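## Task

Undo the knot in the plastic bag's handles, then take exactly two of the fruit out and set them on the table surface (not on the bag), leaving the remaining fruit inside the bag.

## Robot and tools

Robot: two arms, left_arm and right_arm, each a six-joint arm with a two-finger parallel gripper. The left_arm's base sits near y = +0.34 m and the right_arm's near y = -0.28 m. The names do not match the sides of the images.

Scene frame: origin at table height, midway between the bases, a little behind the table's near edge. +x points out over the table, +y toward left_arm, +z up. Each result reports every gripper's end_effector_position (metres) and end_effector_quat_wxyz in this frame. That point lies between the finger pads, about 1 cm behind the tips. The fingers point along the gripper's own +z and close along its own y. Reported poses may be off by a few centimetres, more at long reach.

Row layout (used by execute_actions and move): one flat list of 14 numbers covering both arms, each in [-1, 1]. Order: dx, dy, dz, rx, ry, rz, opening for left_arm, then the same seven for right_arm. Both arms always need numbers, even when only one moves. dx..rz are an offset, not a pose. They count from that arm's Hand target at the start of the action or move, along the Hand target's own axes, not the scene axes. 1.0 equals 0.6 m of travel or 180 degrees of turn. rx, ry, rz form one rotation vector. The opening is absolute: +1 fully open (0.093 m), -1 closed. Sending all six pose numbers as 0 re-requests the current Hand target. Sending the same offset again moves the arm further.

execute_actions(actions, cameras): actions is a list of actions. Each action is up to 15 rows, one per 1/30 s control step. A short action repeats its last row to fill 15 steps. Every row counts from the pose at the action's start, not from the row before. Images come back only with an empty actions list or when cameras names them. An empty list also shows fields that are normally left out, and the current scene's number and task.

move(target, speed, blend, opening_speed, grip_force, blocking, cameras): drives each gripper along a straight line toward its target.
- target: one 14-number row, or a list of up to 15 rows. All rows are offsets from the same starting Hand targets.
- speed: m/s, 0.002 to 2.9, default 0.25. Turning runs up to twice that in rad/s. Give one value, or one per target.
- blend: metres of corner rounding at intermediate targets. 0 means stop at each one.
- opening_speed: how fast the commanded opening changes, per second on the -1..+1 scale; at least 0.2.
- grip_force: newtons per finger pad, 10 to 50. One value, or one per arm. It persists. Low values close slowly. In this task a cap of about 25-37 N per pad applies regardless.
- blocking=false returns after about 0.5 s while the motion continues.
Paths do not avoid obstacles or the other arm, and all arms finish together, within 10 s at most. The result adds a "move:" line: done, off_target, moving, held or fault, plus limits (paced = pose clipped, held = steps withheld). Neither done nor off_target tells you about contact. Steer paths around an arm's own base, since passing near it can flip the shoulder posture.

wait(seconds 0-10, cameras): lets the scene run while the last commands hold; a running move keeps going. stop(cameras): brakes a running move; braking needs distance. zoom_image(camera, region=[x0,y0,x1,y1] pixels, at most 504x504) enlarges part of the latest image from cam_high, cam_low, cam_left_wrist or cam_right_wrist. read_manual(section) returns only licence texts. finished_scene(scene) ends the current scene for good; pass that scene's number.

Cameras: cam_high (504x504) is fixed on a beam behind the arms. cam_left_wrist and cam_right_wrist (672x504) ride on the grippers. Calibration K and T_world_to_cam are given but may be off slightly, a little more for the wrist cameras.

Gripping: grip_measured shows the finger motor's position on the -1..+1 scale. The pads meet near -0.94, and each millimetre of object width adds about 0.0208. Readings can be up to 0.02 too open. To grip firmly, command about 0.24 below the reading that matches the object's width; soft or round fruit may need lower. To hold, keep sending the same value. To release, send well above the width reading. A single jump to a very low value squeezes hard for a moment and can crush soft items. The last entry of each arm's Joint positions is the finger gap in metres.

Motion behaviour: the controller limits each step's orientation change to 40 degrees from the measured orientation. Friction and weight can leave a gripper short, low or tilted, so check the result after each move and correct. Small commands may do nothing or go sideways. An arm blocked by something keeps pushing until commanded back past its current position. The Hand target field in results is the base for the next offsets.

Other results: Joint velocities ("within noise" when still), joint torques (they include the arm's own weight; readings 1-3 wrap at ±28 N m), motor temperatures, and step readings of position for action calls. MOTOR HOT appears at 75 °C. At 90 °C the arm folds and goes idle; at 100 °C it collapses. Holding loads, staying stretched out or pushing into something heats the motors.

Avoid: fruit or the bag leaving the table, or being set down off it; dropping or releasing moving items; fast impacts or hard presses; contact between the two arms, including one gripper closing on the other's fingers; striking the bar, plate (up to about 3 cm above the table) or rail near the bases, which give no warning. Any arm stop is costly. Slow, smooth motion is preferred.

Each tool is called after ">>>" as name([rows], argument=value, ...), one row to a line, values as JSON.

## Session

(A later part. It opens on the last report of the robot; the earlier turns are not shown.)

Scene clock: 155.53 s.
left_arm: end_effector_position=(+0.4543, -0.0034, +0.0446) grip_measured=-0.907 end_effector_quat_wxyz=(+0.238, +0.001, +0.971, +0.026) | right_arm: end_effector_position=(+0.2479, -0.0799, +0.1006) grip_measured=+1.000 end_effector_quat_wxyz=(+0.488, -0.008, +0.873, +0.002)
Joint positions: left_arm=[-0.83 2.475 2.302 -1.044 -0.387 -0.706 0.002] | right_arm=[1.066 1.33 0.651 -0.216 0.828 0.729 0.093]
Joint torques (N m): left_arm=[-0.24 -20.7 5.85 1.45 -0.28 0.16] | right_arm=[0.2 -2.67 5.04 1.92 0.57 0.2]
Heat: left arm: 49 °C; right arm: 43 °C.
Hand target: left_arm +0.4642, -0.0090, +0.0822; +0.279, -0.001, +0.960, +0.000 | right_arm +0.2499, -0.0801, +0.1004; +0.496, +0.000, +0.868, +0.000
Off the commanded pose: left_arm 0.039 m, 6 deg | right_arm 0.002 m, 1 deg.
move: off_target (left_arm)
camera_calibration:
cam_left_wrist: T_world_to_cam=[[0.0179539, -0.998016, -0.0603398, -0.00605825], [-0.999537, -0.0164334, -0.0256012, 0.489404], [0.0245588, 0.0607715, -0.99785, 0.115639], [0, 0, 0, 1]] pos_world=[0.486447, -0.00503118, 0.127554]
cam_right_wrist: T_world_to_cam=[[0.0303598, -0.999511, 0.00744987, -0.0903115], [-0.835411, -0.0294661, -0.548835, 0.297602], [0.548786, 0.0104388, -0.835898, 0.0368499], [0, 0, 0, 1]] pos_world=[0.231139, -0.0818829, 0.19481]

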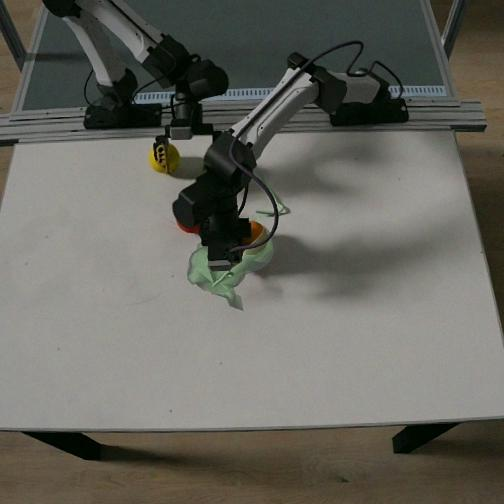

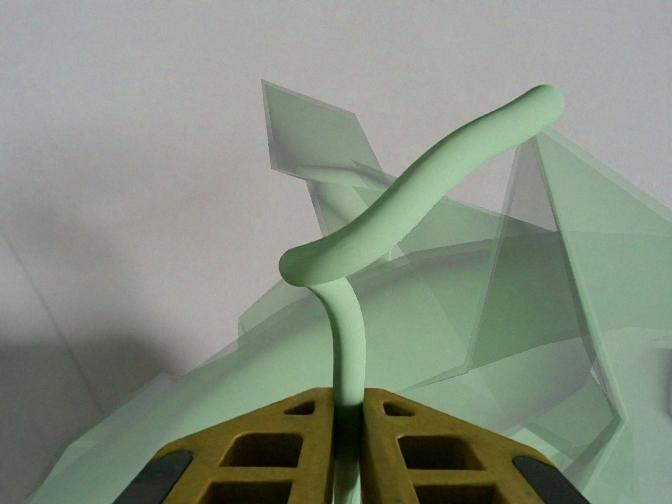

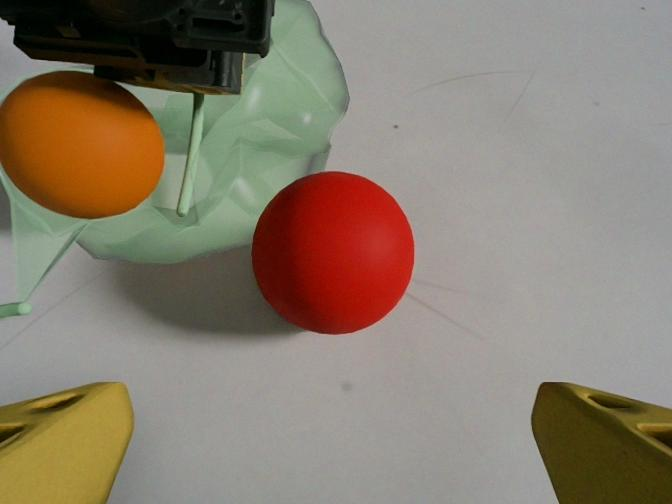

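>>> move(target=[-0.03,0,0.015,0,0,0,-1,0,0,0,0,0,0,1], speed=0.06)

>>> move(target=[0,0,0,0,0,0,-0.4,0,0,0,0,0,0,1], opening_speed=0.8)

>>> move([
  [-0.06,0,-0.3,0,0,0,-0.4,0,0,0,0,0,0,1],
  [0.2,0.4,-0.3,0,0,0,0,0,0,0,0,0,0,1],
], speed=0.15, blend=0.04, cameras=["all"])

>>> zoom_image(camera="cam_high", region=[140, 130, 320, 310])

>>> zoom_image(camera="cam_right_wrist", region=[0, 0, 420, 380])

Scene clock: 157.03 s.
left_arm: end_effector_position=(+0.4848, -0.0086, +0.0721) grip_measured=-0.907 end_effector_quat_wxyz=(+0.276, -0.010, +0.961, -0.002) | right_arm: end_effector_position=(+0.2479, -0.0799, +0.1006) grip_measured=+1.000 end_effector_quat_wxyz=(+0.488, -0.008, +0.873, +0.002)
Joint positions: left_arm=[-0.8 2.522 2.465 -1.051 -0.388 -0.676 0.002] | right_arm=[1.066 1.33 0.651 -0.216 0.828 0.729 0.093]
Joint torques (N m): left_arm=[-0.42 -14.89 9.39 0.94 -0.13 0.15] | right_arm=[0.18 -2.54 5.12 1.88 0.55 0.18]
Heat: left arm: 50 °C; right arm: 43 °C.
Hand target: left_arm +0.4842, -0.0089, +0.0842; +0.279, -0.001, +0.960, +0.000 | right_arm +0.2499, -0.0801, +0.1004; +0.496, +0.000, +0.868, +0.000
Off the commanded pose: left_arm 0.012 m, 1 deg | right_arm 0.002 m, 1 deg.
move: off_target (left_arm)

Scene clock: 158.30 s.
left_arm: end_effector_position=(+0.4848, -0.0086, +0.0721) grip_measured=-0.402 end_effector_quat_wxyz=(+0.276, -0.009, +0.961, -0.002) | right_arm: end_effector_position=(+0.2479, -0.0799, +0.1006) grip_measured=+1.000 end_effector_quat_wxyz=(+0.488, -0.008, +0.873, +0.002)
Joint positions: left_arm=[-0.8 2.522 2.465 -1.051 -0.388 -0.676 0.026] | right_arm=[1.066 1.33 0.651 -0.216 0.828 0.729 0.093]
Joint torques (N m): left_arm=[-0.43 -14.93 9.29 0.89 -0.12 0.12] | right_arm=[0.23 -2.4 5.19 1.91 0.56 0.17]
Heat: left arm: 50 °C; right arm: 43 °C.
Hand target: left_arm +0.4842, -0.0089, +0.0842; +0.279, -0.001, +0.960, +0.000 | right_arm +0.2499, -0.0801, +0.1004; +0.496, +0.000, +0.868, +0.000
Off the commanded pose: left_arm 0.012 m, 1 deg | right_arm 0.002 m, 1 deg.
move: off_target (left_arm)

Scene clock: 163.10 s.
left_arm: end_effector_position=(+0.2807, +0.2365, +0.1627) grip_measured=-0.002 end_effector_quat_wxyz=(+0.257, -0.006, +0.966, +0.021) | right_arm: end_effector_position=(+0.2479, -0.0799, +0.1006) grip_measured=+1.000 end_effector_quat_wxyz=(+0.488, -0.008, +0.873, +0.002)
Joint positions: left_arm=[-0.618 1.211 1.119 -1.016 -0.321 -0.502 0.045] | right_arm=[1.066 1.33 0.651 -0.216 0.828 0.729 0.093]
Joint torques (N m): left_arm=[-0.02 -5.56 5.76 1.7 0.09 0.15] | right_arm=[0.23 -2.54 5.05 1.9 0.53 0.19]
Heat: left arm: 50 °C; right arm: 43 °C.
Hand target: left_arm +0.2861, +0.2307, +0.1719; +0.279, -0.001, +0.960, +0.000 | right_arm +0.2499, -0.0801, +0.1004; +0.496, +0.000, +0.868, +0.000
Off the commanded pose: left_arm 0.012 m, 4 deg | right_arm 0.002 m, 1 deg.
elbow stopped short (left arm): the move would have taken joint 3 (elbow) straighter than the controller allows.
move: off_target (left_arm); target 2's new opening was sent with left_arm's hand 0.012 m and 4 deg from that target
camera_calibration:
cam_left_wrist: T_world_to_cam=[[0.0291031, -0.99843, -0.0478501, 0.238458], [-0.997546, -0.0259611, -0.0650221, 0.330972], [0.0636778, 0.049625, -0.996736, 0.214657], [0, 0, 0, 1]] pos_world=[0.309551, 0.236023, 0.246887]
cam_right_wrist: T_world_to_cam=[[0.0303598, -0.999511, 0.00744987, -0.0903115], [-0.835411, -0.0294661, -0.548835, 0.297602], [0.548786, 0.0104388, -0.835898, 0.0368499], [0, 0, 0, 1]] pos_world=[0.231139, -0.0818829, 0.19481]

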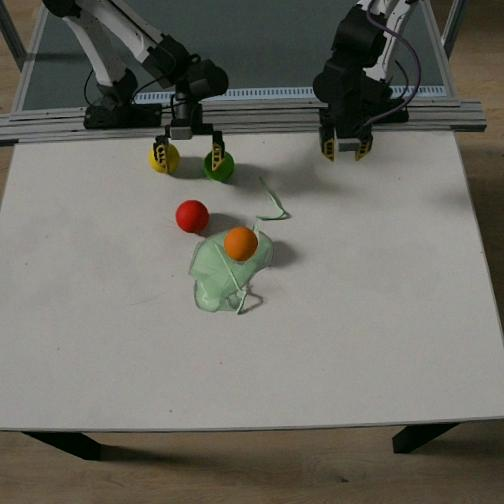

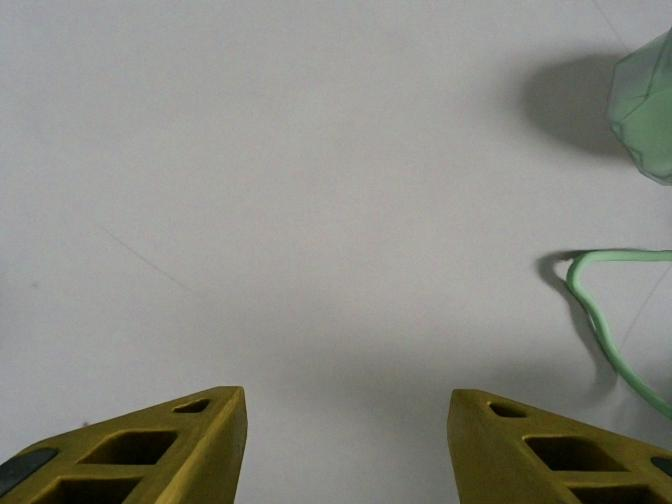

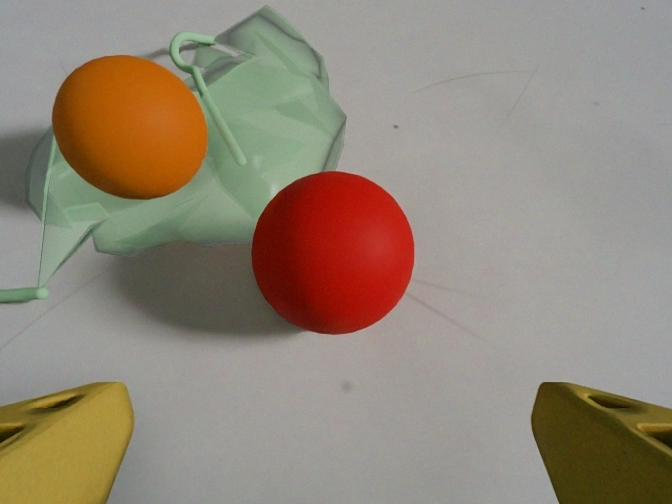

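Scaled by 2.800 from the camera's 504x504 image, which has a finer 720x720 frame.

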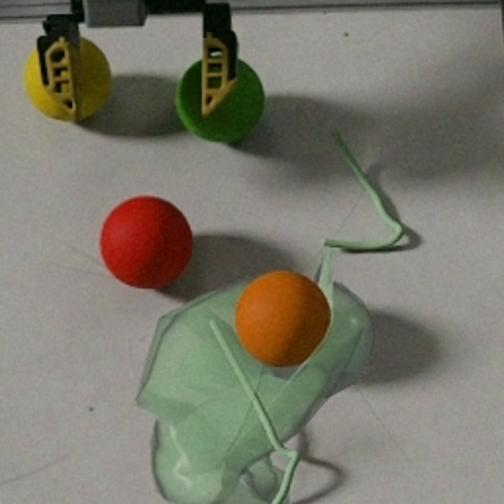

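Scaled by 1.200 from the camera's 672x504 image, which has a finer 960x720 frame.

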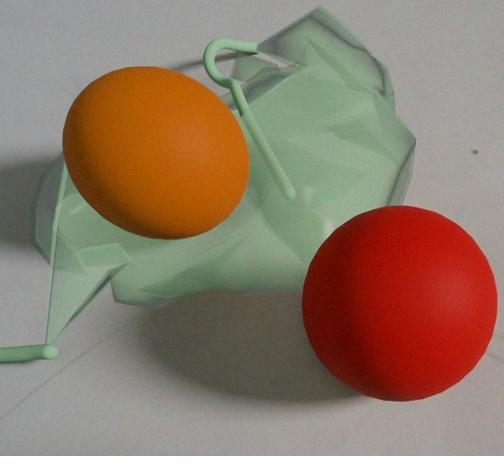

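>>> move(target=[-0.127,-0.42,0.179,0,0.06,0,-0.3,0,0,0,0,0,0,1], speed=0.15, cameras=["all"])

Scene clock: 167.00 s.
left_arm: end_effector_position=(+0.4163, -0.0167, +0.1149) grip_measured=-0.298 end_effector_quat_wxyz=(+0.199, +0.004, +0.980, +0.004) | right_arm: end_effector_position=(+0.2479, -0.0799, +0.1006) grip_measured=+1.000 end_effector_quat_wxyz=(+0.488, -0.008, +0.873, +0.002)
Joint positions: left_arm=[-0.879 2.568 2.796 -1.494 -0.317 -0.77 0.031] | right_arm=[1.066 1.33 0.651 -0.216 0.828 0.729 0.093]
Joint torques (N m): left_arm=[-1.17 -14.06 8.06 0.59 0.07 -0.31] | right_arm=[0.34 -2.61 5.11 1.93 0.54 0.22]
Heat: left arm: 50 °C; right arm: 44 °C.
Hand target: left_arm +0.4084, -0.0211, +0.1220; +0.188, -0.001, +0.982, +0.000 | right_arm +0.2499, -0.0801, +0.1004; +0.496, +0.000, +0.868, +0.000
Off the commanded pose: left_arm 0.012 m, 1 deg | right_arm 0.002 m, 1 deg.
move: off_target (left_arm)
camera_calibration:
cam_left_wrist: T_world_to_cam=[[0.000876398, -0.99979, -0.0204662, -0.0120147], [-0.998446, -0.00201507, 0.0556827, 0.44344], [-0.0557123, 0.0203856, -0.998239, 0.220413], [0, 0, 0, 1]] pos_world=[0.455041, -0.0156119, 0.195087]
cam_right_wrist: T_world_to_cam=[[0.0303598, -0.999511, 0.00744987, -0.0903115], [-0.835411, -0.0294661, -0.548835, 0.297602], [0.548786, 0.0104388, -0.835898, 0.0368499], [0, 0, 0, 1]] pos_world=[0.231139, -0.0818829, 0.19481]

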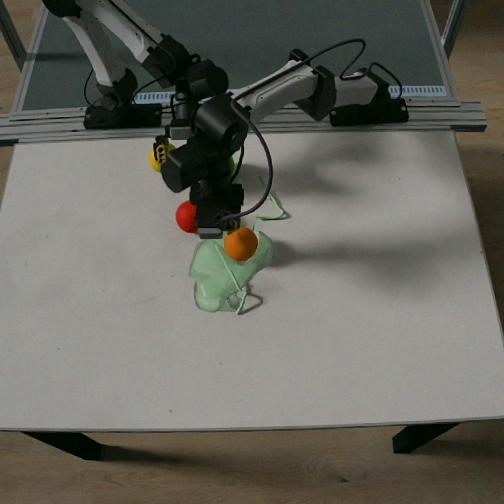

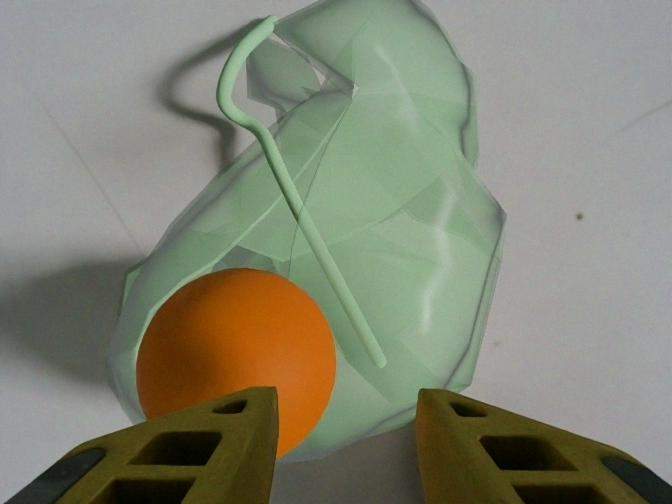

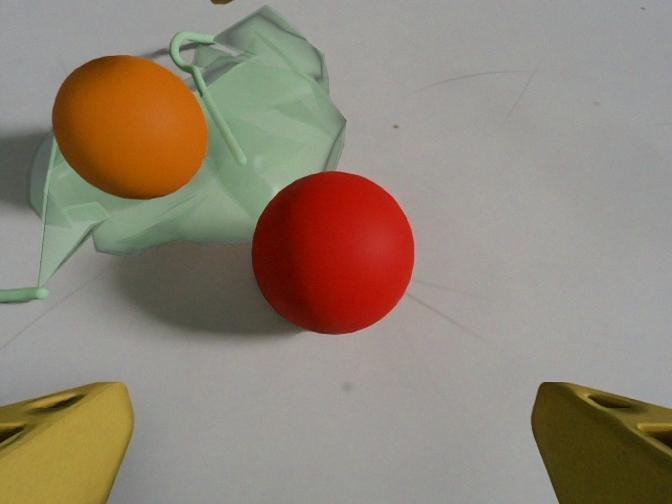

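>>> move(target=[-0.09,0.08,0.15,0,0,0,-0.2,0,0,0,0,0,0,1], speed=0.1, cameras=["cam_left_wrist","cam_high"])

Scene clock: 169.30 s.
left_arm: end_effector_position=(+0.4837, +0.0405, +0.0449) grip_measured=-0.202 end_effector_quat_wxyz=(+0.166, -0.009, +0.986, +0.027) | right_arm: end_effector_position=(+0.2479, -0.0799, +0.1006) grip_measured=+1.000 end_effector_quat_wxyz=(+0.488, -0.008, +0.873, +0.002)
Joint positions: left_arm=[-0.699 2.679 2.745 -1.369 -0.259 -0.631 0.035] | right_arm=[1.066 1.33 0.651 -0.216 0.828 0.729 0.093]
Joint torques (N m): left_arm=[-0.76 -15.49 8.38 1.25 0.12 0.15] | right_arm=[0.39 -2.56 5.09 1.94 0.53 0.19]
Heat: left arm: 51 °C; right arm: 44 °C.
Hand target: left_arm +0.4917, +0.0270, +0.0583; +0.188, -0.001, +0.982, +0.000 | right_arm +0.2499, -0.0801, +0.1004; +0.496, +0.000, +0.868, +0.000
Off the commanded pose: left_arm 0.021 m, 4 deg | right_arm 0.002 m, 1 deg.
move: off_target (left_arm)
camera_calibration:
cam_left_wrist: T_world_to_cam=[[0.03287, -0.997637, -0.0603291, 0.0299467], [-0.991693, -0.0400657, 0.12223, 0.510048], [-0.124358, 0.0558103, -0.990667, 0.184485], [0, 0, 0, 1]] pos_world=[0.527769, 0.0400152, 0.122226]
Images, in order (width x height): cam_high 504x504, cam_left_wrist 672x504.

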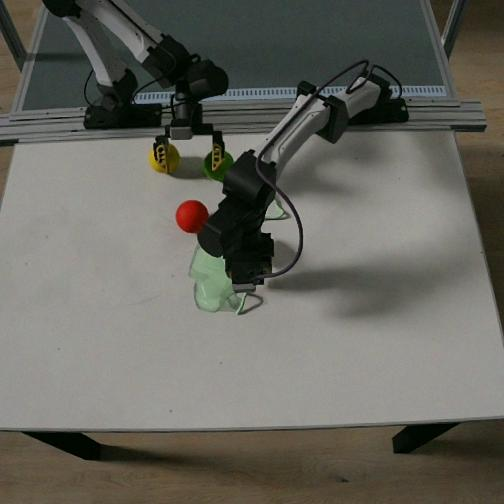

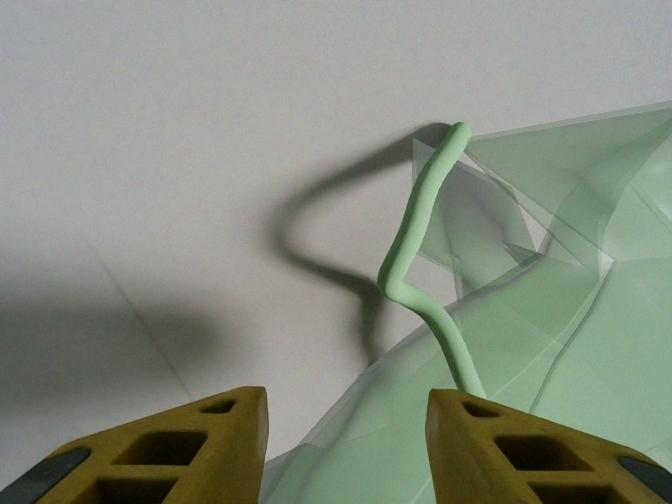

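>>> move(target=[-0.04,-0.018,0.062,0,0,0,-0.2,0,0,0,0,0,0,1], speed=0.06)

>>> move(target=[0,0,0,0,0,0,-1,0,0,0,0,0,0,1], opening_speed=0.8, cameras=["cam_left_wrist"])

Scene clock: 171.00 s.
left_arm: end_effector_position=(+0.5168, +0.0277, +0.0191) grip_measured=-0.202 end_effector_quat_wxyz=(+0.202, -0.002, +0.979, -0.001) | right_arm: end_effector_position=(+0.2479, -0.0799, +0.1006) grip_measured=+1.000 end_effector_quat_wxyz=(+0.488, -0.008, +0.873, +0.002)
Joint positions: left_arm=[-0.679 2.788 2.833 -1.247 -0.248 -0.584 0.035] | right_arm=[1.066 1.33 0.651 -0.216 0.828 0.729 0.093]
Joint torques (N m): left_arm=[-0.17 -15.61 8.61 1.5 0.11 0.17] | right_arm=[0.28 -2.51 5.03 1.94 0.56 0.19]
Heat: left arm: 51 °C; right arm: 44 °C.
Hand target: left_arm +0.5277, +0.0163, +0.0325; +0.188, -0.001, +0.982, +0.000 | right_arm +0.2499, -0.0801, +0.1004; +0.496, +0.000, +0.868, +0.000
Off the commanded pose: left_arm 0.021 m, 2 deg | right_arm 0.002 m, 1 deg.
elbow stopped short (left arm): the move would have taken joint 3 (elbow) straighter than the controller allows.
move: off_target (left_arm)

Scene clock: 172.50 s.
left_arm: end_effector_position=(+0.5170, +0.0274, +0.0192) grip_measured=-0.906 end_effector_quat_wxyz=(+0.202, -0.002, +0.979, -0.001) | right_arm: end_effector_position=(+0.2479, -0.0799, +0.1006) grip_measured=+1.000 end_effector_quat_wxyz=(+0.488, -0.008, +0.873, +0.002)
Joint positions: left_arm=[-0.679 2.788 2.833 -1.246 -0.248 -0.584 0.002] | right_arm=[1.066 1.33 0.651 -0.216 0.828 0.729 0.093]
Joint torques (N m): left_arm=[-0.14 -15.54 8.69 1.48 0.17 0.16] | right_arm=[0.28 -2.59 5.04 1.9 0.54 0.19]
Motor temperatures (°C): left_arm=[26 52 46 36 26 26 30] | right_arm=[25 39 40 44 27 24 27]
Heat: left arm: 52 °C; right arm: 44 °C.
Hand target: left_arm +0.5277, +0.0163, +0.0326; +0.188, -0.001, +0.982, +0.000 | right_arm +0.2499, -0.0801, +0.1004; +0.496, +0.000, +0.868, +0.000
Off the commanded pose: left_arm 0.020 m, 2 deg | right_arm 0.002 m, 1 deg.
elbow stopped short (left arm): the move would have taken joint 3 (elbow) straighter than the controller allows.
move: off_target (left_arm)
camera_calibration:
cam_left_wrist: T_world_to_cam=[[0.0096679, -0.999928, -0.00714866, 0.025381], [-0.998736, -0.0100085, 0.0492598, 0.54985], [-0.0493277, 0.00666338, -0.99876, 0.126634], [0, 0, 0, 1]] pos_world=[0.555156, 0.0300385, 0.0995725]
Images, in order (width x height): cam_left_wrist 672x504.

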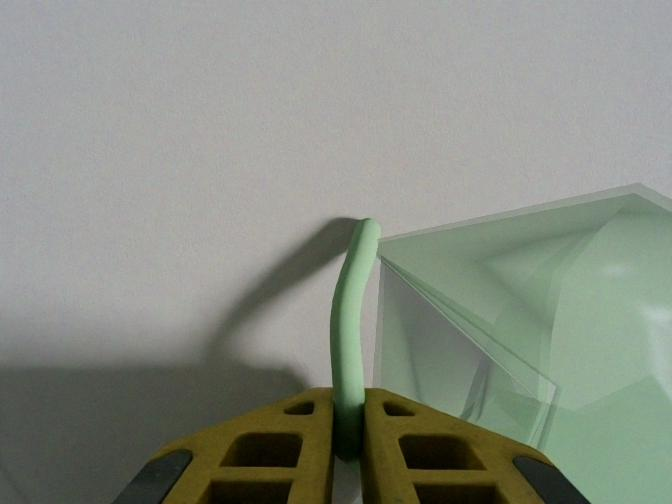

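>>> move(target=[0.025,0,-0.207,0,0,0,-1,0,0,0,0,0,0,1], speed=0.08, cameras=["all"])

>>> zoom_image(camera="cam_right_wrist", region=[0, 0, 420, 380])

Scene clock: 174.87 s.
left_arm: end_effector_position=(+0.4739, +0.0164, +0.1005) grip_measured=-0.906 end_effector_quat_wxyz=(+0.204, +0.015, +0.979, -0.013) | right_arm: end_effector_position=(+0.2479, -0.0799, +0.1006) grip_measured=+1.000 end_effector_quat_wxyz=(+0.488, -0.008, +0.873, +0.002)
Joint positions: left_arm=[-0.742 2.622 2.836 -1.408 -0.248 -0.611 0.002] | right_arm=[1.066 1.33 0.651 -0.216 0.828 0.729 0.093]
Joint torques (N m): left_arm=[-1.21 -20.94 7.95 0.81 -0.14 -0.31] | right_arm=[0.36 -2.62 4.97 1.92 0.55 0.18]
Heat: left arm: 54 °C; right arm: 44 °C.
Hand target: left_arm +0.4679, +0.0162, +0.1425; +0.188, -0.001, +0.982, +0.000 | right_arm +0.2499, -0.0801, +0.1004; +0.496, +0.000, +0.868, +0.000
Off the commanded pose: left_arm 0.042 m, 3 deg | right_arm 0.002 m, 1 deg.
elbow stopped short (left arm): the move would have taken joint 3 (elbow) straighter than the controller allows.
move: off_target (left_arm)
camera_calibration:
cam_left_wrist: T_world_to_cam=[[-0.0282174, -0.999555, 0.00963836, 0.0315566], [-0.998576, 0.0286238, 0.045019, 0.502456], [-0.0452749, -0.00835432, -0.99894, 0.204103], [0, 0, 0, 1]] pos_world=[0.511872, 0.0188655, 0.180962]
cam_right_wrist: T_world_to_cam=[[0.0303598, -0.999511, 0.00744987, -0.0903115], [-0.835411, -0.0294661, -0.548835, 0.297602], [0.548786, 0.0104388, -0.835898, 0.0368499], [0, 0, 0, 1]] pos_world=[0.231139, -0.0818829, 0.19481]

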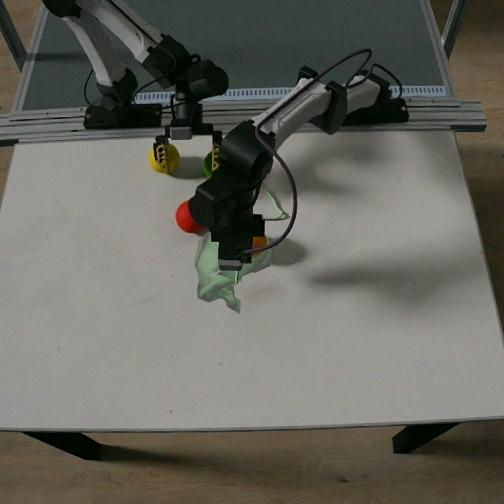

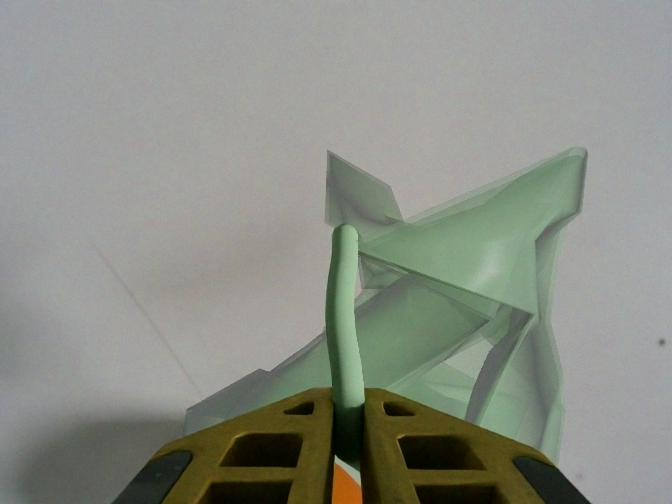

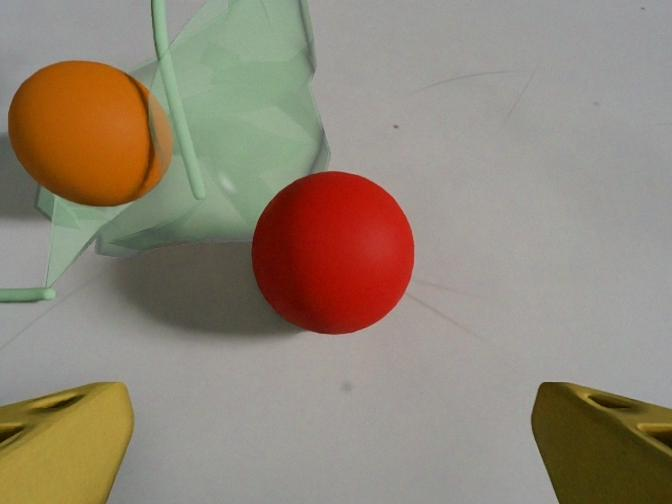

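Scaled by 1.200 from the camera's 672x504 image, which has a finer 960x720 frame.

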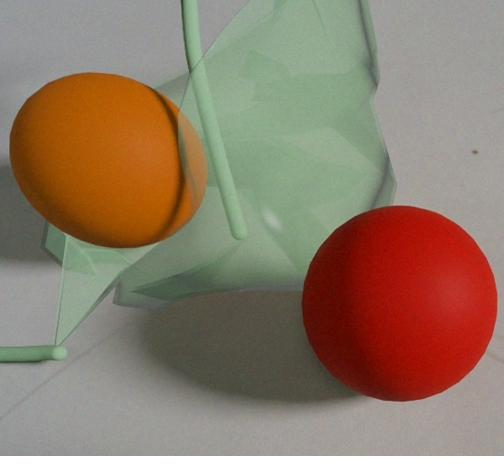

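>>> move(target=[0.02,-0.13,0.03,0,0,0,-1,-0.068,0.3,0.018,0,0,0,-1], speed=0.12)

>>> move(target=[0,0,0,0,0,0,-1,0.082,0.008,0.155,0,0,0,-1], speed=0.1, cameras=["all"])

>>> zoom_image(camera="cam_high", region=[140, 130, 320, 310])

Scene clock: 176.90 s.
left_arm: end_effector_position=(+0.4572, -0.0227, +0.1060) grip_measured=-0.906 end_effector_quat_wxyz=(+0.226, +0.023, +0.973, -0.035) | right_arm: end_effector_position=(+0.2672, +0.0249, +0.1148) grip_measured=-0.976 end_effector_quat_wxyz=(+0.496, -0.006, +0.868, +0.019)
Joint positions: left_arm=[-0.819 2.622 2.836 -1.361 -0.267 -0.659 0.002] | right_arm=[1.169 1.701 1.053 -0.291 0.885 0.836 0]
Joint torques (N m): left_arm=[-1.07 -15.88 7.95 1.61 -0.17 -0.32] | right_arm=[-0.28 -6.87 5.23 1.47 0.37 0.11]
Heat: left arm: 54 °C; right arm: 43 °C.
Hand target: left_arm +0.4650, -0.0343, +0.1282; +0.202, +0.002, +0.979, -0.011 (not the last commanded pose) | right_arm +0.2666, +0.0234, +0.1170; +0.496, -0.005, +0.868, +0.020 (not the last commanded pose)
Off the commanded pose: left_arm 0.042 m, 7 deg | right_arm 0.078 m, 2 deg.
elbow stopped short (left arm): the move would have taken joint 3 (elbow) straighter than the controller allows.
move: held (right_arm; a check stopped the path), off_target (left_arm; braked when a check withheld steps of right_arm); limits=held
pose unreachable (right arm): on one or more control steps of this call, first in action 0 (counted from 0), this arm could not follow its commanded pose, so it was not sent that pose on those steps. It may still have moved: this result reports where it is.
cause: moving toward the commanded pose would bring a part of the arm too close to another arm (this arm's wrist (the part past joint 4) and the left arm's forearm (the part past joint 3), along the way the arms are being sent, or toward where that arm still pushes).

Scene clock: 178.83 s.
left_arm: end_effector_position=(+0.4572, -0.0227, +0.1060) grip_measured=-0.906 end_effector_quat_wxyz=(+0.226, +0.023, +0.973, -0.036) | right_arm: end_effector_position=(+0.3215, +0.0274, +0.0324) grip_measured=-0.976 end_effector_quat_wxyz=(+0.500, +0.002, +0.866, +0.011)
Joint positions: left_arm=[-0.819 2.622 2.836 -1.361 -0.267 -0.659 0.002] | right_arm=[1.039 1.971 0.992 0.143 0.824 0.696 0]
Joint torques (N m): left_arm=[-1.11 -15.91 7.98 1.61 -0.16 -0.29] | right_arm=[-0.38 -6.5 4.74 2.02 0.1 -0.01]
Heat: left arm: 54 °C; right arm: 43 °C.
Hand target: left_arm +0.4650, -0.0343, +0.1282; +0.202, +0.002, +0.979, -0.011 | right_arm +0.3216, +0.0324, +0.0276; +0.496, -0.005, +0.868, +0.020
Off the commanded pose: left_arm 0.026 m, 5 deg | right_arm 0.007 m, 1 deg.
elbow stopped short (left arm): the move would have taken joint 3 (elbow) straighter than the controller allows.
move: off_target (left_arm)
camera_calibration:
cam_left_wrist: T_world_to_cam=[[-0.0551077, -0.997293, 0.0486836, 0.0000980801], [-0.998479, 0.0551267, -0.00095337, 0.492108], [-0.00173298, -0.0486621, -0.998814, 0.187737], [0, 0, 0, 1]] pos_world=[0.49169, -0.0178948, 0.187979]
cam_right_wrist: T_world_to_cam=[[0.0219722, -0.999619, -0.0166872, 0.0187546], [-0.820183, -0.0084787, -0.572039, 0.320164], [0.57168, 0.0262555, -0.820057, -0.0700034], [0, 0, 0, 1]] pos_world=[0.3022, 0.0233, 0.126053]

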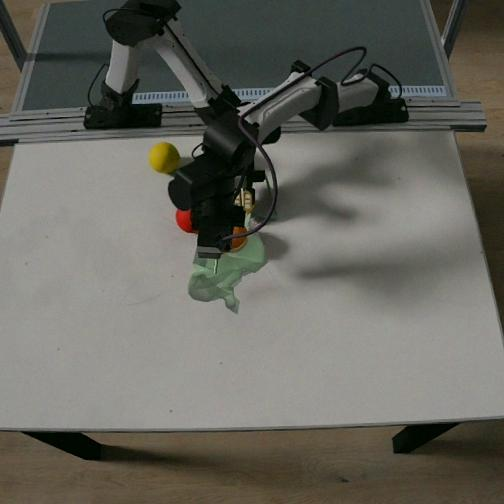

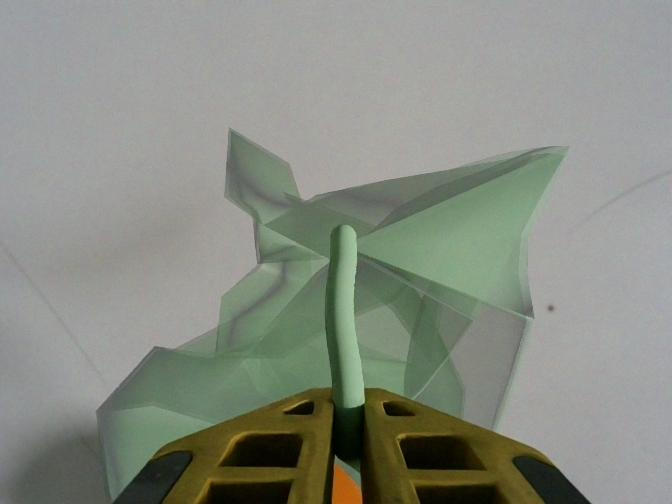

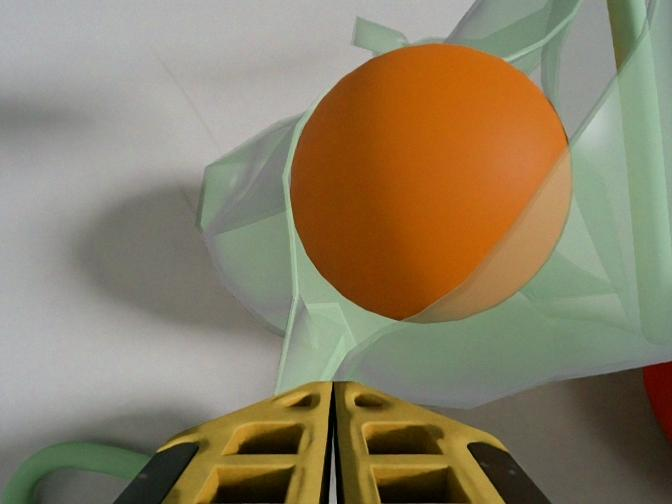

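Scaled by 2.800 from the camera's 504x504 image, which has a finer 720x720 frame.

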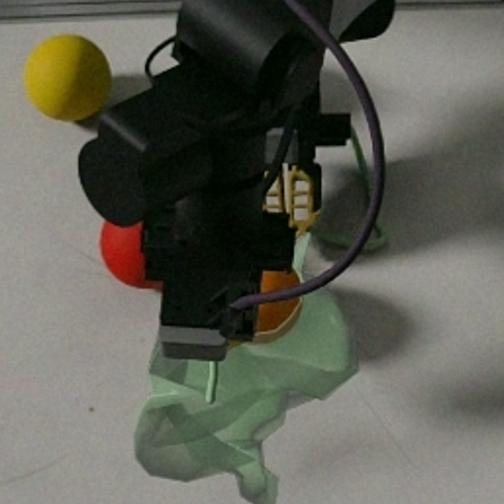

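>>> move(target=[0,0,0,0,0,0,-1,-0.08,-0.03,0.108,0,0,0,-1], speed=0.06, cameras=["all"])

Scene clock: 181.03 s.
left_arm: end_effector_position=(+0.4579, -0.0231, +0.1064) grip_measured=-0.906 end_effector_quat_wxyz=(+0.227, +0.023, +0.973, -0.036) | right_arm: end_effector_position=(+0.3952, +0.0038, +0.0307) grip_measured=-0.976 end_effector_quat_wxyz=(+0.489, -0.003, +0.872, +0.001)
Joint positions: left_arm=[-0.819 2.622 2.836 -1.357 -0.268 -0.659 0.002] | right_arm=[0.841 2.048 1.098 0.208 0.681 0.513 0]
Joint torques (N m): left_arm=[-1.05 -15.95 8.06 1.59 -0.2 -0.35] | right_arm=[-0.38 -6.9 7.23 2.22 0.02 0.06]
Heat: left arm: 54 °C; right arm: 43 °C.
Hand target: left_arm +0.4650, -0.0344, +0.1282; +0.202, +0.001, +0.979, -0.011 | right_arm +0.4023, +0.0165, +0.0357; +0.496, -0.005, +0.868, +0.020
Off the commanded pose: left_arm 0.026 m, 5 deg | right_arm 0.015 m, 2 deg.
elbow stopped short (left arm): the move would have taken joint 3 (elbow) straighter than the controller allows.
move: off_target (left_arm, right_arm)
camera_calibration:
cam_left_wrist: T_world_to_cam=[[-0.0543976, -0.997256, 0.0502196, -0.000747192], [-0.998518, 0.0542549, -0.00420152, 0.493143], [0.00146534, -0.0503737, -0.998729, 0.186601], [0, 0, 0, 1]] pos_world=[0.492098, -0.0181008, 0.188473]
cam_right_wrist: T_world_to_cam=[[0.0196801, -0.999798, 0.00407247, -0.0063347], [-0.834195, -0.0186654, -0.551153, 0.384321], [0.551118, 0.00744952, -0.834394, -0.104319], [0, 0, 0, 1]] pos_world=[0.378216, 0.0016172, 0.124802]

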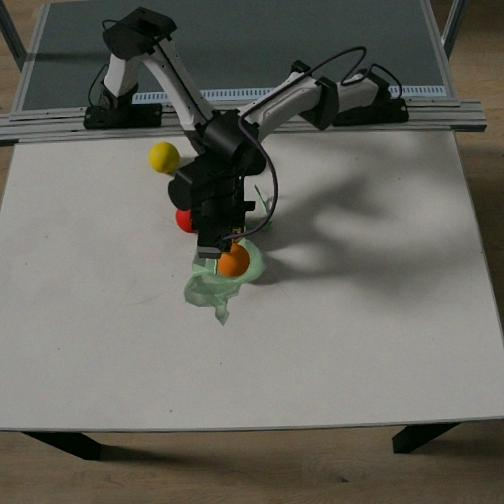

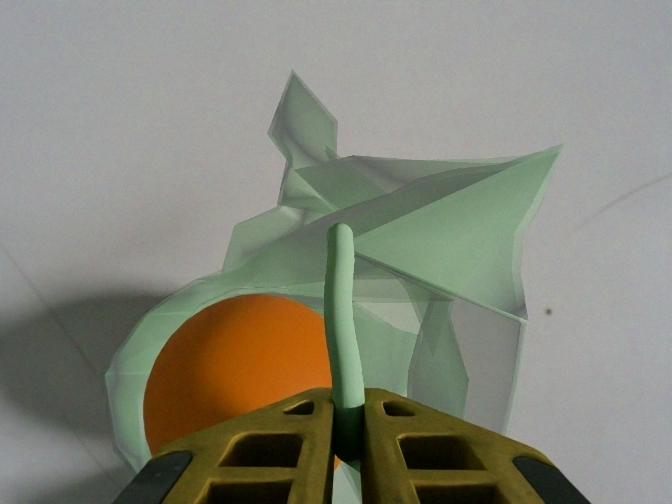

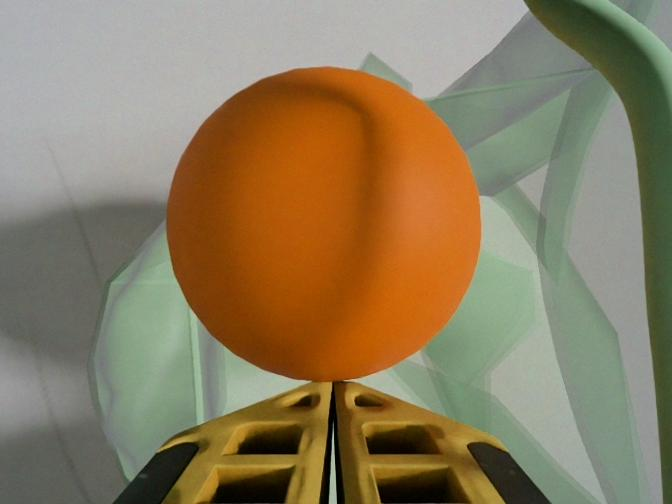

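>>> move([
  [0,0,0,0,0,0,-1,0.076,0.017,-0.129,0,0,0,-1],
  [0,0,0,0,0,0,-1,0,-0.083,-0.262,0,0,0,-1],
  [0,0,0,0,0,0,-1,0.058,-0.152,-0.23,0,0,0,1],
], speed=0.1, blend=0.02, cameras=["all"])

Scene clock: 185.63 s.
left_arm: end_effector_position=(+0.4579, -0.0231, +0.1064) grip_measured=-0.906 end_effector_quat_wxyz=(+0.227, +0.023, +0.973, -0.036) | right_arm: end_effector_position=(+0.2672, -0.0852, +0.0645) grip_measured=+1.000 end_effector_quat_wxyz=(+0.490, -0.007, +0.872, -0.003)
Joint positions: left_arm=[-0.819 2.622 2.836 -1.357 -0.268 -0.659 0.002] | right_arm=[0.989 1.448 0.559 0.051 0.789 0.644 0.093]
Joint torques (N m): left_arm=[-0.98 -15.99 8.14 1.59 -0.18 -0.29] | right_arm=[-0.43 -5.85 4.77 2.05 0.09 0.03]
Heat: left arm: 54 °C; right arm: 43 °C.
Hand target: left_arm +0.4650, -0.0344, +0.1282; +0.202, +0.001, +0.979, -0.011 | right_arm +0.2684, -0.0797, +0.0730; +0.496, -0.005, +0.868, +0.020
Off the commanded pose: left_arm 0.026 m, 5 deg | right_arm 0.010 m, 3 deg.
elbow stopped short (left arm): the move would have taken joint 3 (elbow) straighter than the controller allows.
move: off_target (left_arm, right_arm); target 3's new opening was sent with right_arm's hand 0.010 m and 3 deg from that target
camera_calibration:
cam_left_wrist: T_world_to_cam=[[-0.0543976, -0.997256, 0.0502196, -0.000747192], [-0.998518, 0.0542549, -0.00420152, 0.493143], [0.00146534, -0.0503737, -0.998729, 0.186601], [0, 0, 0, 1]] pos_world=[0.492098, -0.0181008, 0.188473]
cam_right_wrist: T_world_to_cam=[[0.0232315, -0.999606, 0.0157345, -0.0945446], [-0.8328, -0.0280573, -0.552863, 0.293494], [0.553087, -0.000259885, -0.833124, -0.0061518], [0, 0, 0, 1]] pos_world=[0.250021, -0.0862744, 0.158625]

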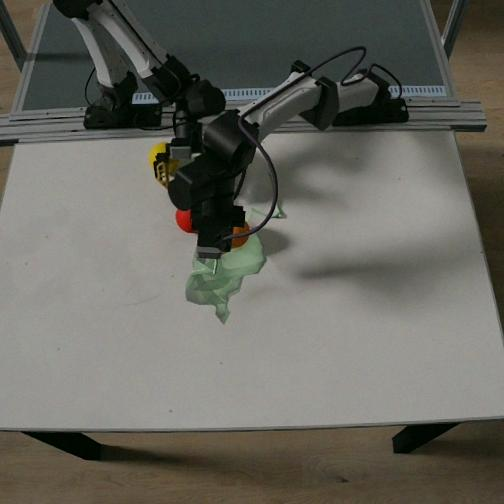

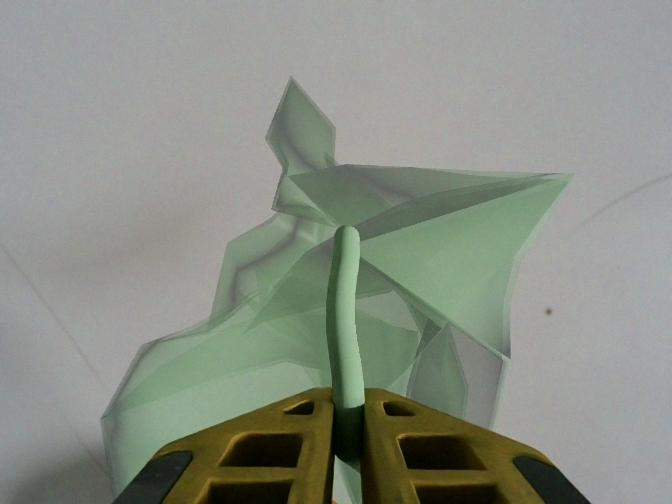

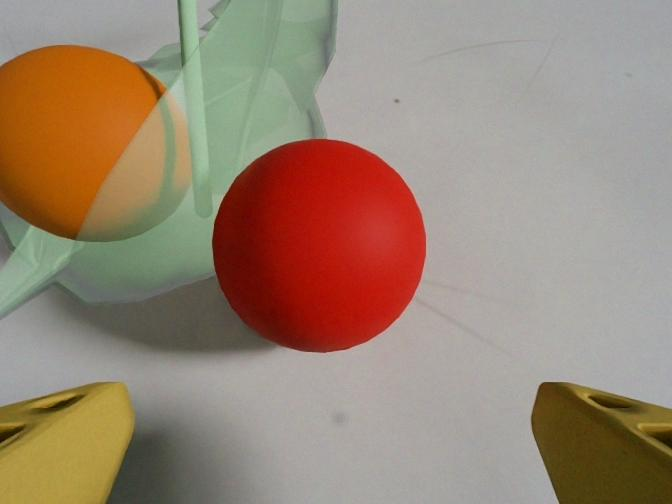

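>>> move(target=[0,0,0,0,0,0,-1,-0.013,0.008,0.11,0,0,0,1], speed=0.08)

>>> move(target=[0,0,0,0,0,0,-1,0,0,0,0,0,0,0.3], opening_speed=0.6)

>>> move(target=[0,0,0,0,0,0,-1,-0.086,0,-0.115,0,0,0,0.3], speed=0.1, cameras=["cam_right_wrist"])

Scene clock: 187.47 s.
left_arm: end_effector_position=(+0.4579, -0.0231, +0.1064) grip_measured=-0.906 end_effector_quat_wxyz=(+0.227, +0.023, +0.973, -0.036) | right_arm: end_effector_position=(+0.3208, -0.0844, +0.0387) grip_measured=+1.000 end_effector_quat_wxyz=(+0.487, -0.004, +0.873, +0.000)
Joint positions: left_arm=[-0.819 2.622 2.836 -1.357 -0.268 -0.659 0.002] | right_arm=[0.824 1.663 0.607 0.32 0.666 0.497 0.093]
Joint torques (N m): left_arm=[-1.13 -15.86 8.08 1.58 -0.16 -0.24] | right_arm=[-0.65 -4.11 6.74 2.27 -0.01 0.02]
Heat: left arm: 54 °C; right arm: 43 °C.
Hand target: left_arm +0.4650, -0.0344, +0.1282; +0.202, +0.001, +0.979, -0.011 | right_arm +0.3290, -0.0724, +0.0464; +0.496, -0.005, +0.868, +0.020
Off the commanded pose: left_arm 0.026 m, 5 deg | right_arm 0.016 m, 3 deg.
elbow stopped short (left arm): the move would have taken joint 3 (elbow) straighter than the controller allows.
move: off_target (left_arm, right_arm)

Scene clock: 189.20 s.
left_arm: end_effector_position=(+0.4579, -0.0231, +0.1064) grip_measured=-0.906 end_effector_quat_wxyz=(+0.227, +0.023, +0.973, -0.036) | right_arm: end_effector_position=(+0.3208, -0.0842, +0.0388) grip_measured=+0.301 end_effector_quat_wxyz=(+0.487, -0.005, +0.873, +0.001)
Joint positions: left_arm=[-0.819 2.622 2.836 -1.357 -0.268 -0.659 0.002] | right_arm=[0.824 1.663 0.607 0.32 0.665 0.497 0.06]
Joint torques (N m): left_arm=[-1.13 -15.92 8.1 1.58 -0.18 -0.32] | right_arm=[-0.39 -4.22 6.75 2.23 0 0]
Heat: left arm: 54 °C; right arm: 44 °C.
Hand target: left_arm +0.4650, -0.0344, +0.1282; +0.202, +0.001, +0.979, -0.011 | right_arm +0.3290, -0.0724, +0.0464; +0.496, -0.005, +0.868, +0.020
Off the commanded pose: left_arm 0.026 m, 5 deg | right_arm 0.016 m, 2 deg.
elbow stopped short (left arm): the move would have taken joint 3 (elbow) straighter than the controller allows.
move: off_target (left_arm, right_arm)

Scene clock: 191.17 s.
left_arm: end_effector_position=(+0.4579, -0.0231, +0.1064) grip_measured=-0.906 end_effector_quat_wxyz=(+0.227, +0.023, +0.973, -0.036) | right_arm: end_effector_position=(+0.2940, -0.0778, +0.1072) grip_measured=+0.301 end_effector_quat_wxyz=(+0.482, -0.017, +0.876, +0.014)
Joint positions: left_arm=[-0.819 2.622 2.836 -1.357 -0.268 -0.659 0.002] | right_arm=[0.899 1.401 0.713 -0.079 0.684 0.546 0.06]
Joint torques (N m): left_arm=[-1.03 -15.98 8.06 1.56 -0.17 -0.31] | right_arm=[0.65 -5.89 8.17 1.56 0.5 0.26]
Heat: left arm: 54 °C; right arm: 43 °C.
Hand target: left_arm +0.4650, -0.0344, +0.1282; +0.202, +0.001, +0.979, -0.011 | right_arm +0.2958, -0.0756, +0.1259; +0.496, -0.005, +0.868, +0.020
Off the commanded pose: left_arm 0.026 m, 5 deg | right_arm 0.019 m, 2 deg.
elbow stopped short (left arm): the move would have taken joint 3 (elbow) straighter than the controller allows.
move: off_target (left_arm, right_arm)
camera_calibration:
cam_right_wrist: T_world_to_cam=[[0.0581516, -0.998296, -0.00482427, -0.0963773], [-0.840854, -0.0463745, -0.539272, 0.339038], [0.538129, 0.035416, -0.842118, 0.0228239], [0, 0, 0, 1]] pos_world=[0.278404, -0.0812987, 0.201589]
Images, in order (width x height): cam_right_wrist 672x504.

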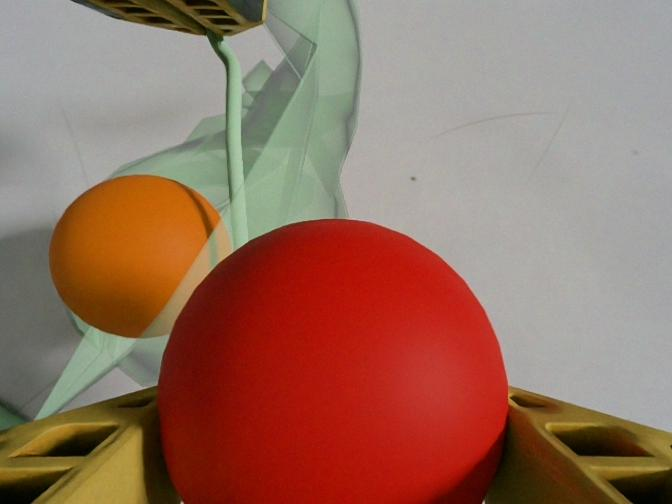

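>>> move([
  [0,0,0,0,0,0,-1,0.027,0.18,-0.03,0,0,0,0.3],
  [0,0,0,0,0,0,-1,0.065,0.188,0.07,0,0,0,0.3],
], speed=0.1, blend=0.015, cameras=["all"])

Scene clock: 193.20 s.
left_arm: end_effector_position=(+0.4579, -0.0231, +0.1064) grip_measured=-0.906 end_effector_quat_wxyz=(+0.227, +0.023, +0.973, -0.036) | right_arm: end_effector_position=(+0.2704, +0.0314, +0.1126) grip_measured=+0.301 end_effector_quat_wxyz=(+0.490, -0.020, +0.871, +0.031)
Joint positions: left_arm=[-0.819 2.622 2.836 -1.357 -0.268 -0.659 0.002] | right_arm=[1.157 1.706 1.05 -0.248 0.844 0.791 0.06]
Joint torques (N m): left_arm=[-1.26 -15.84 8.16 1.58 -0.16 -0.3] | right_arm=[-0.18 -6.89 5.98 1.57 0.35 0.12]
Heat: left arm: 54 °C; right arm: 43 °C.
Hand target: left_arm +0.4650, -0.0344, +0.1282; +0.202, +0.001, +0.979, -0.011 | right_arm +0.2709, +0.0321, +0.1176; +0.492, -0.017, +0.870, +0.036 (not the last commanded pose)
Off the commanded pose: left_arm 0.026 m, 5 deg | right_arm 0.055 m, 2 deg.
elbow stopped short (left arm): the move would have taken joint 3 (elbow) straighter than the controller allows.
move: held (right_arm; a check stopped the path), off_target (left_arm); path passed 0 of 2 targets; limits=held
pose unreachable (right arm): on one or more control steps of this call, first in action 0 (counted from 0), this arm could not follow its commanded pose, so it was not sent that pose on those steps. It may still have moved: this result reports where it is.
cause: moving toward the commanded pose would bring a part of the arm too close to another arm (this arm's wrist (the part past joint 4) and the left arm's forearm (the part past joint 3), at the place that arm is still heading or pushing toward).
camera_calibration:
cam_left_wrist: T_world_to_cam=[[-0.0543976, -0.997256, 0.0502196, -0.000747192], [-0.998518, 0.0542549, -0.00420152, 0.493143], [0.00146534, -0.0503737, -0.998729, 0.186601], [0, 0, 0, 1]] pos_world=[0.492098, -0.0181008, 0.188473]
cam_right_wrist: T_world_to_cam=[[0.0785297, -0.996423, -0.0312161, 0.0114325], [-0.830605, -0.0480811, -0.554782, 0.326282], [0.551297, 0.0694951, -0.83141, 0.0302599], [0, 0, 0, 1]] pos_world=[0.253431, 0.0249767, 0.20653]

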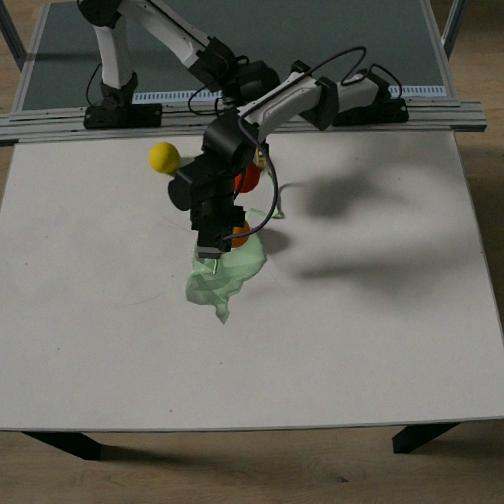

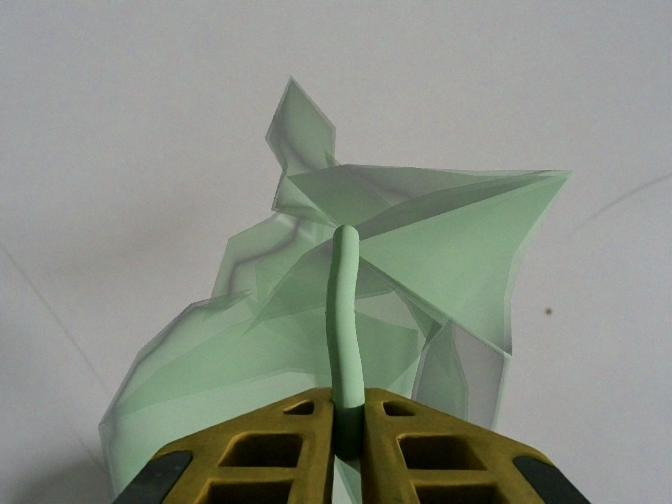

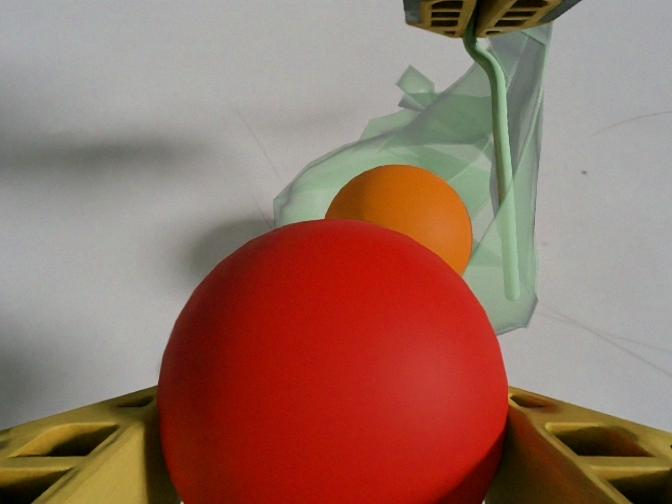

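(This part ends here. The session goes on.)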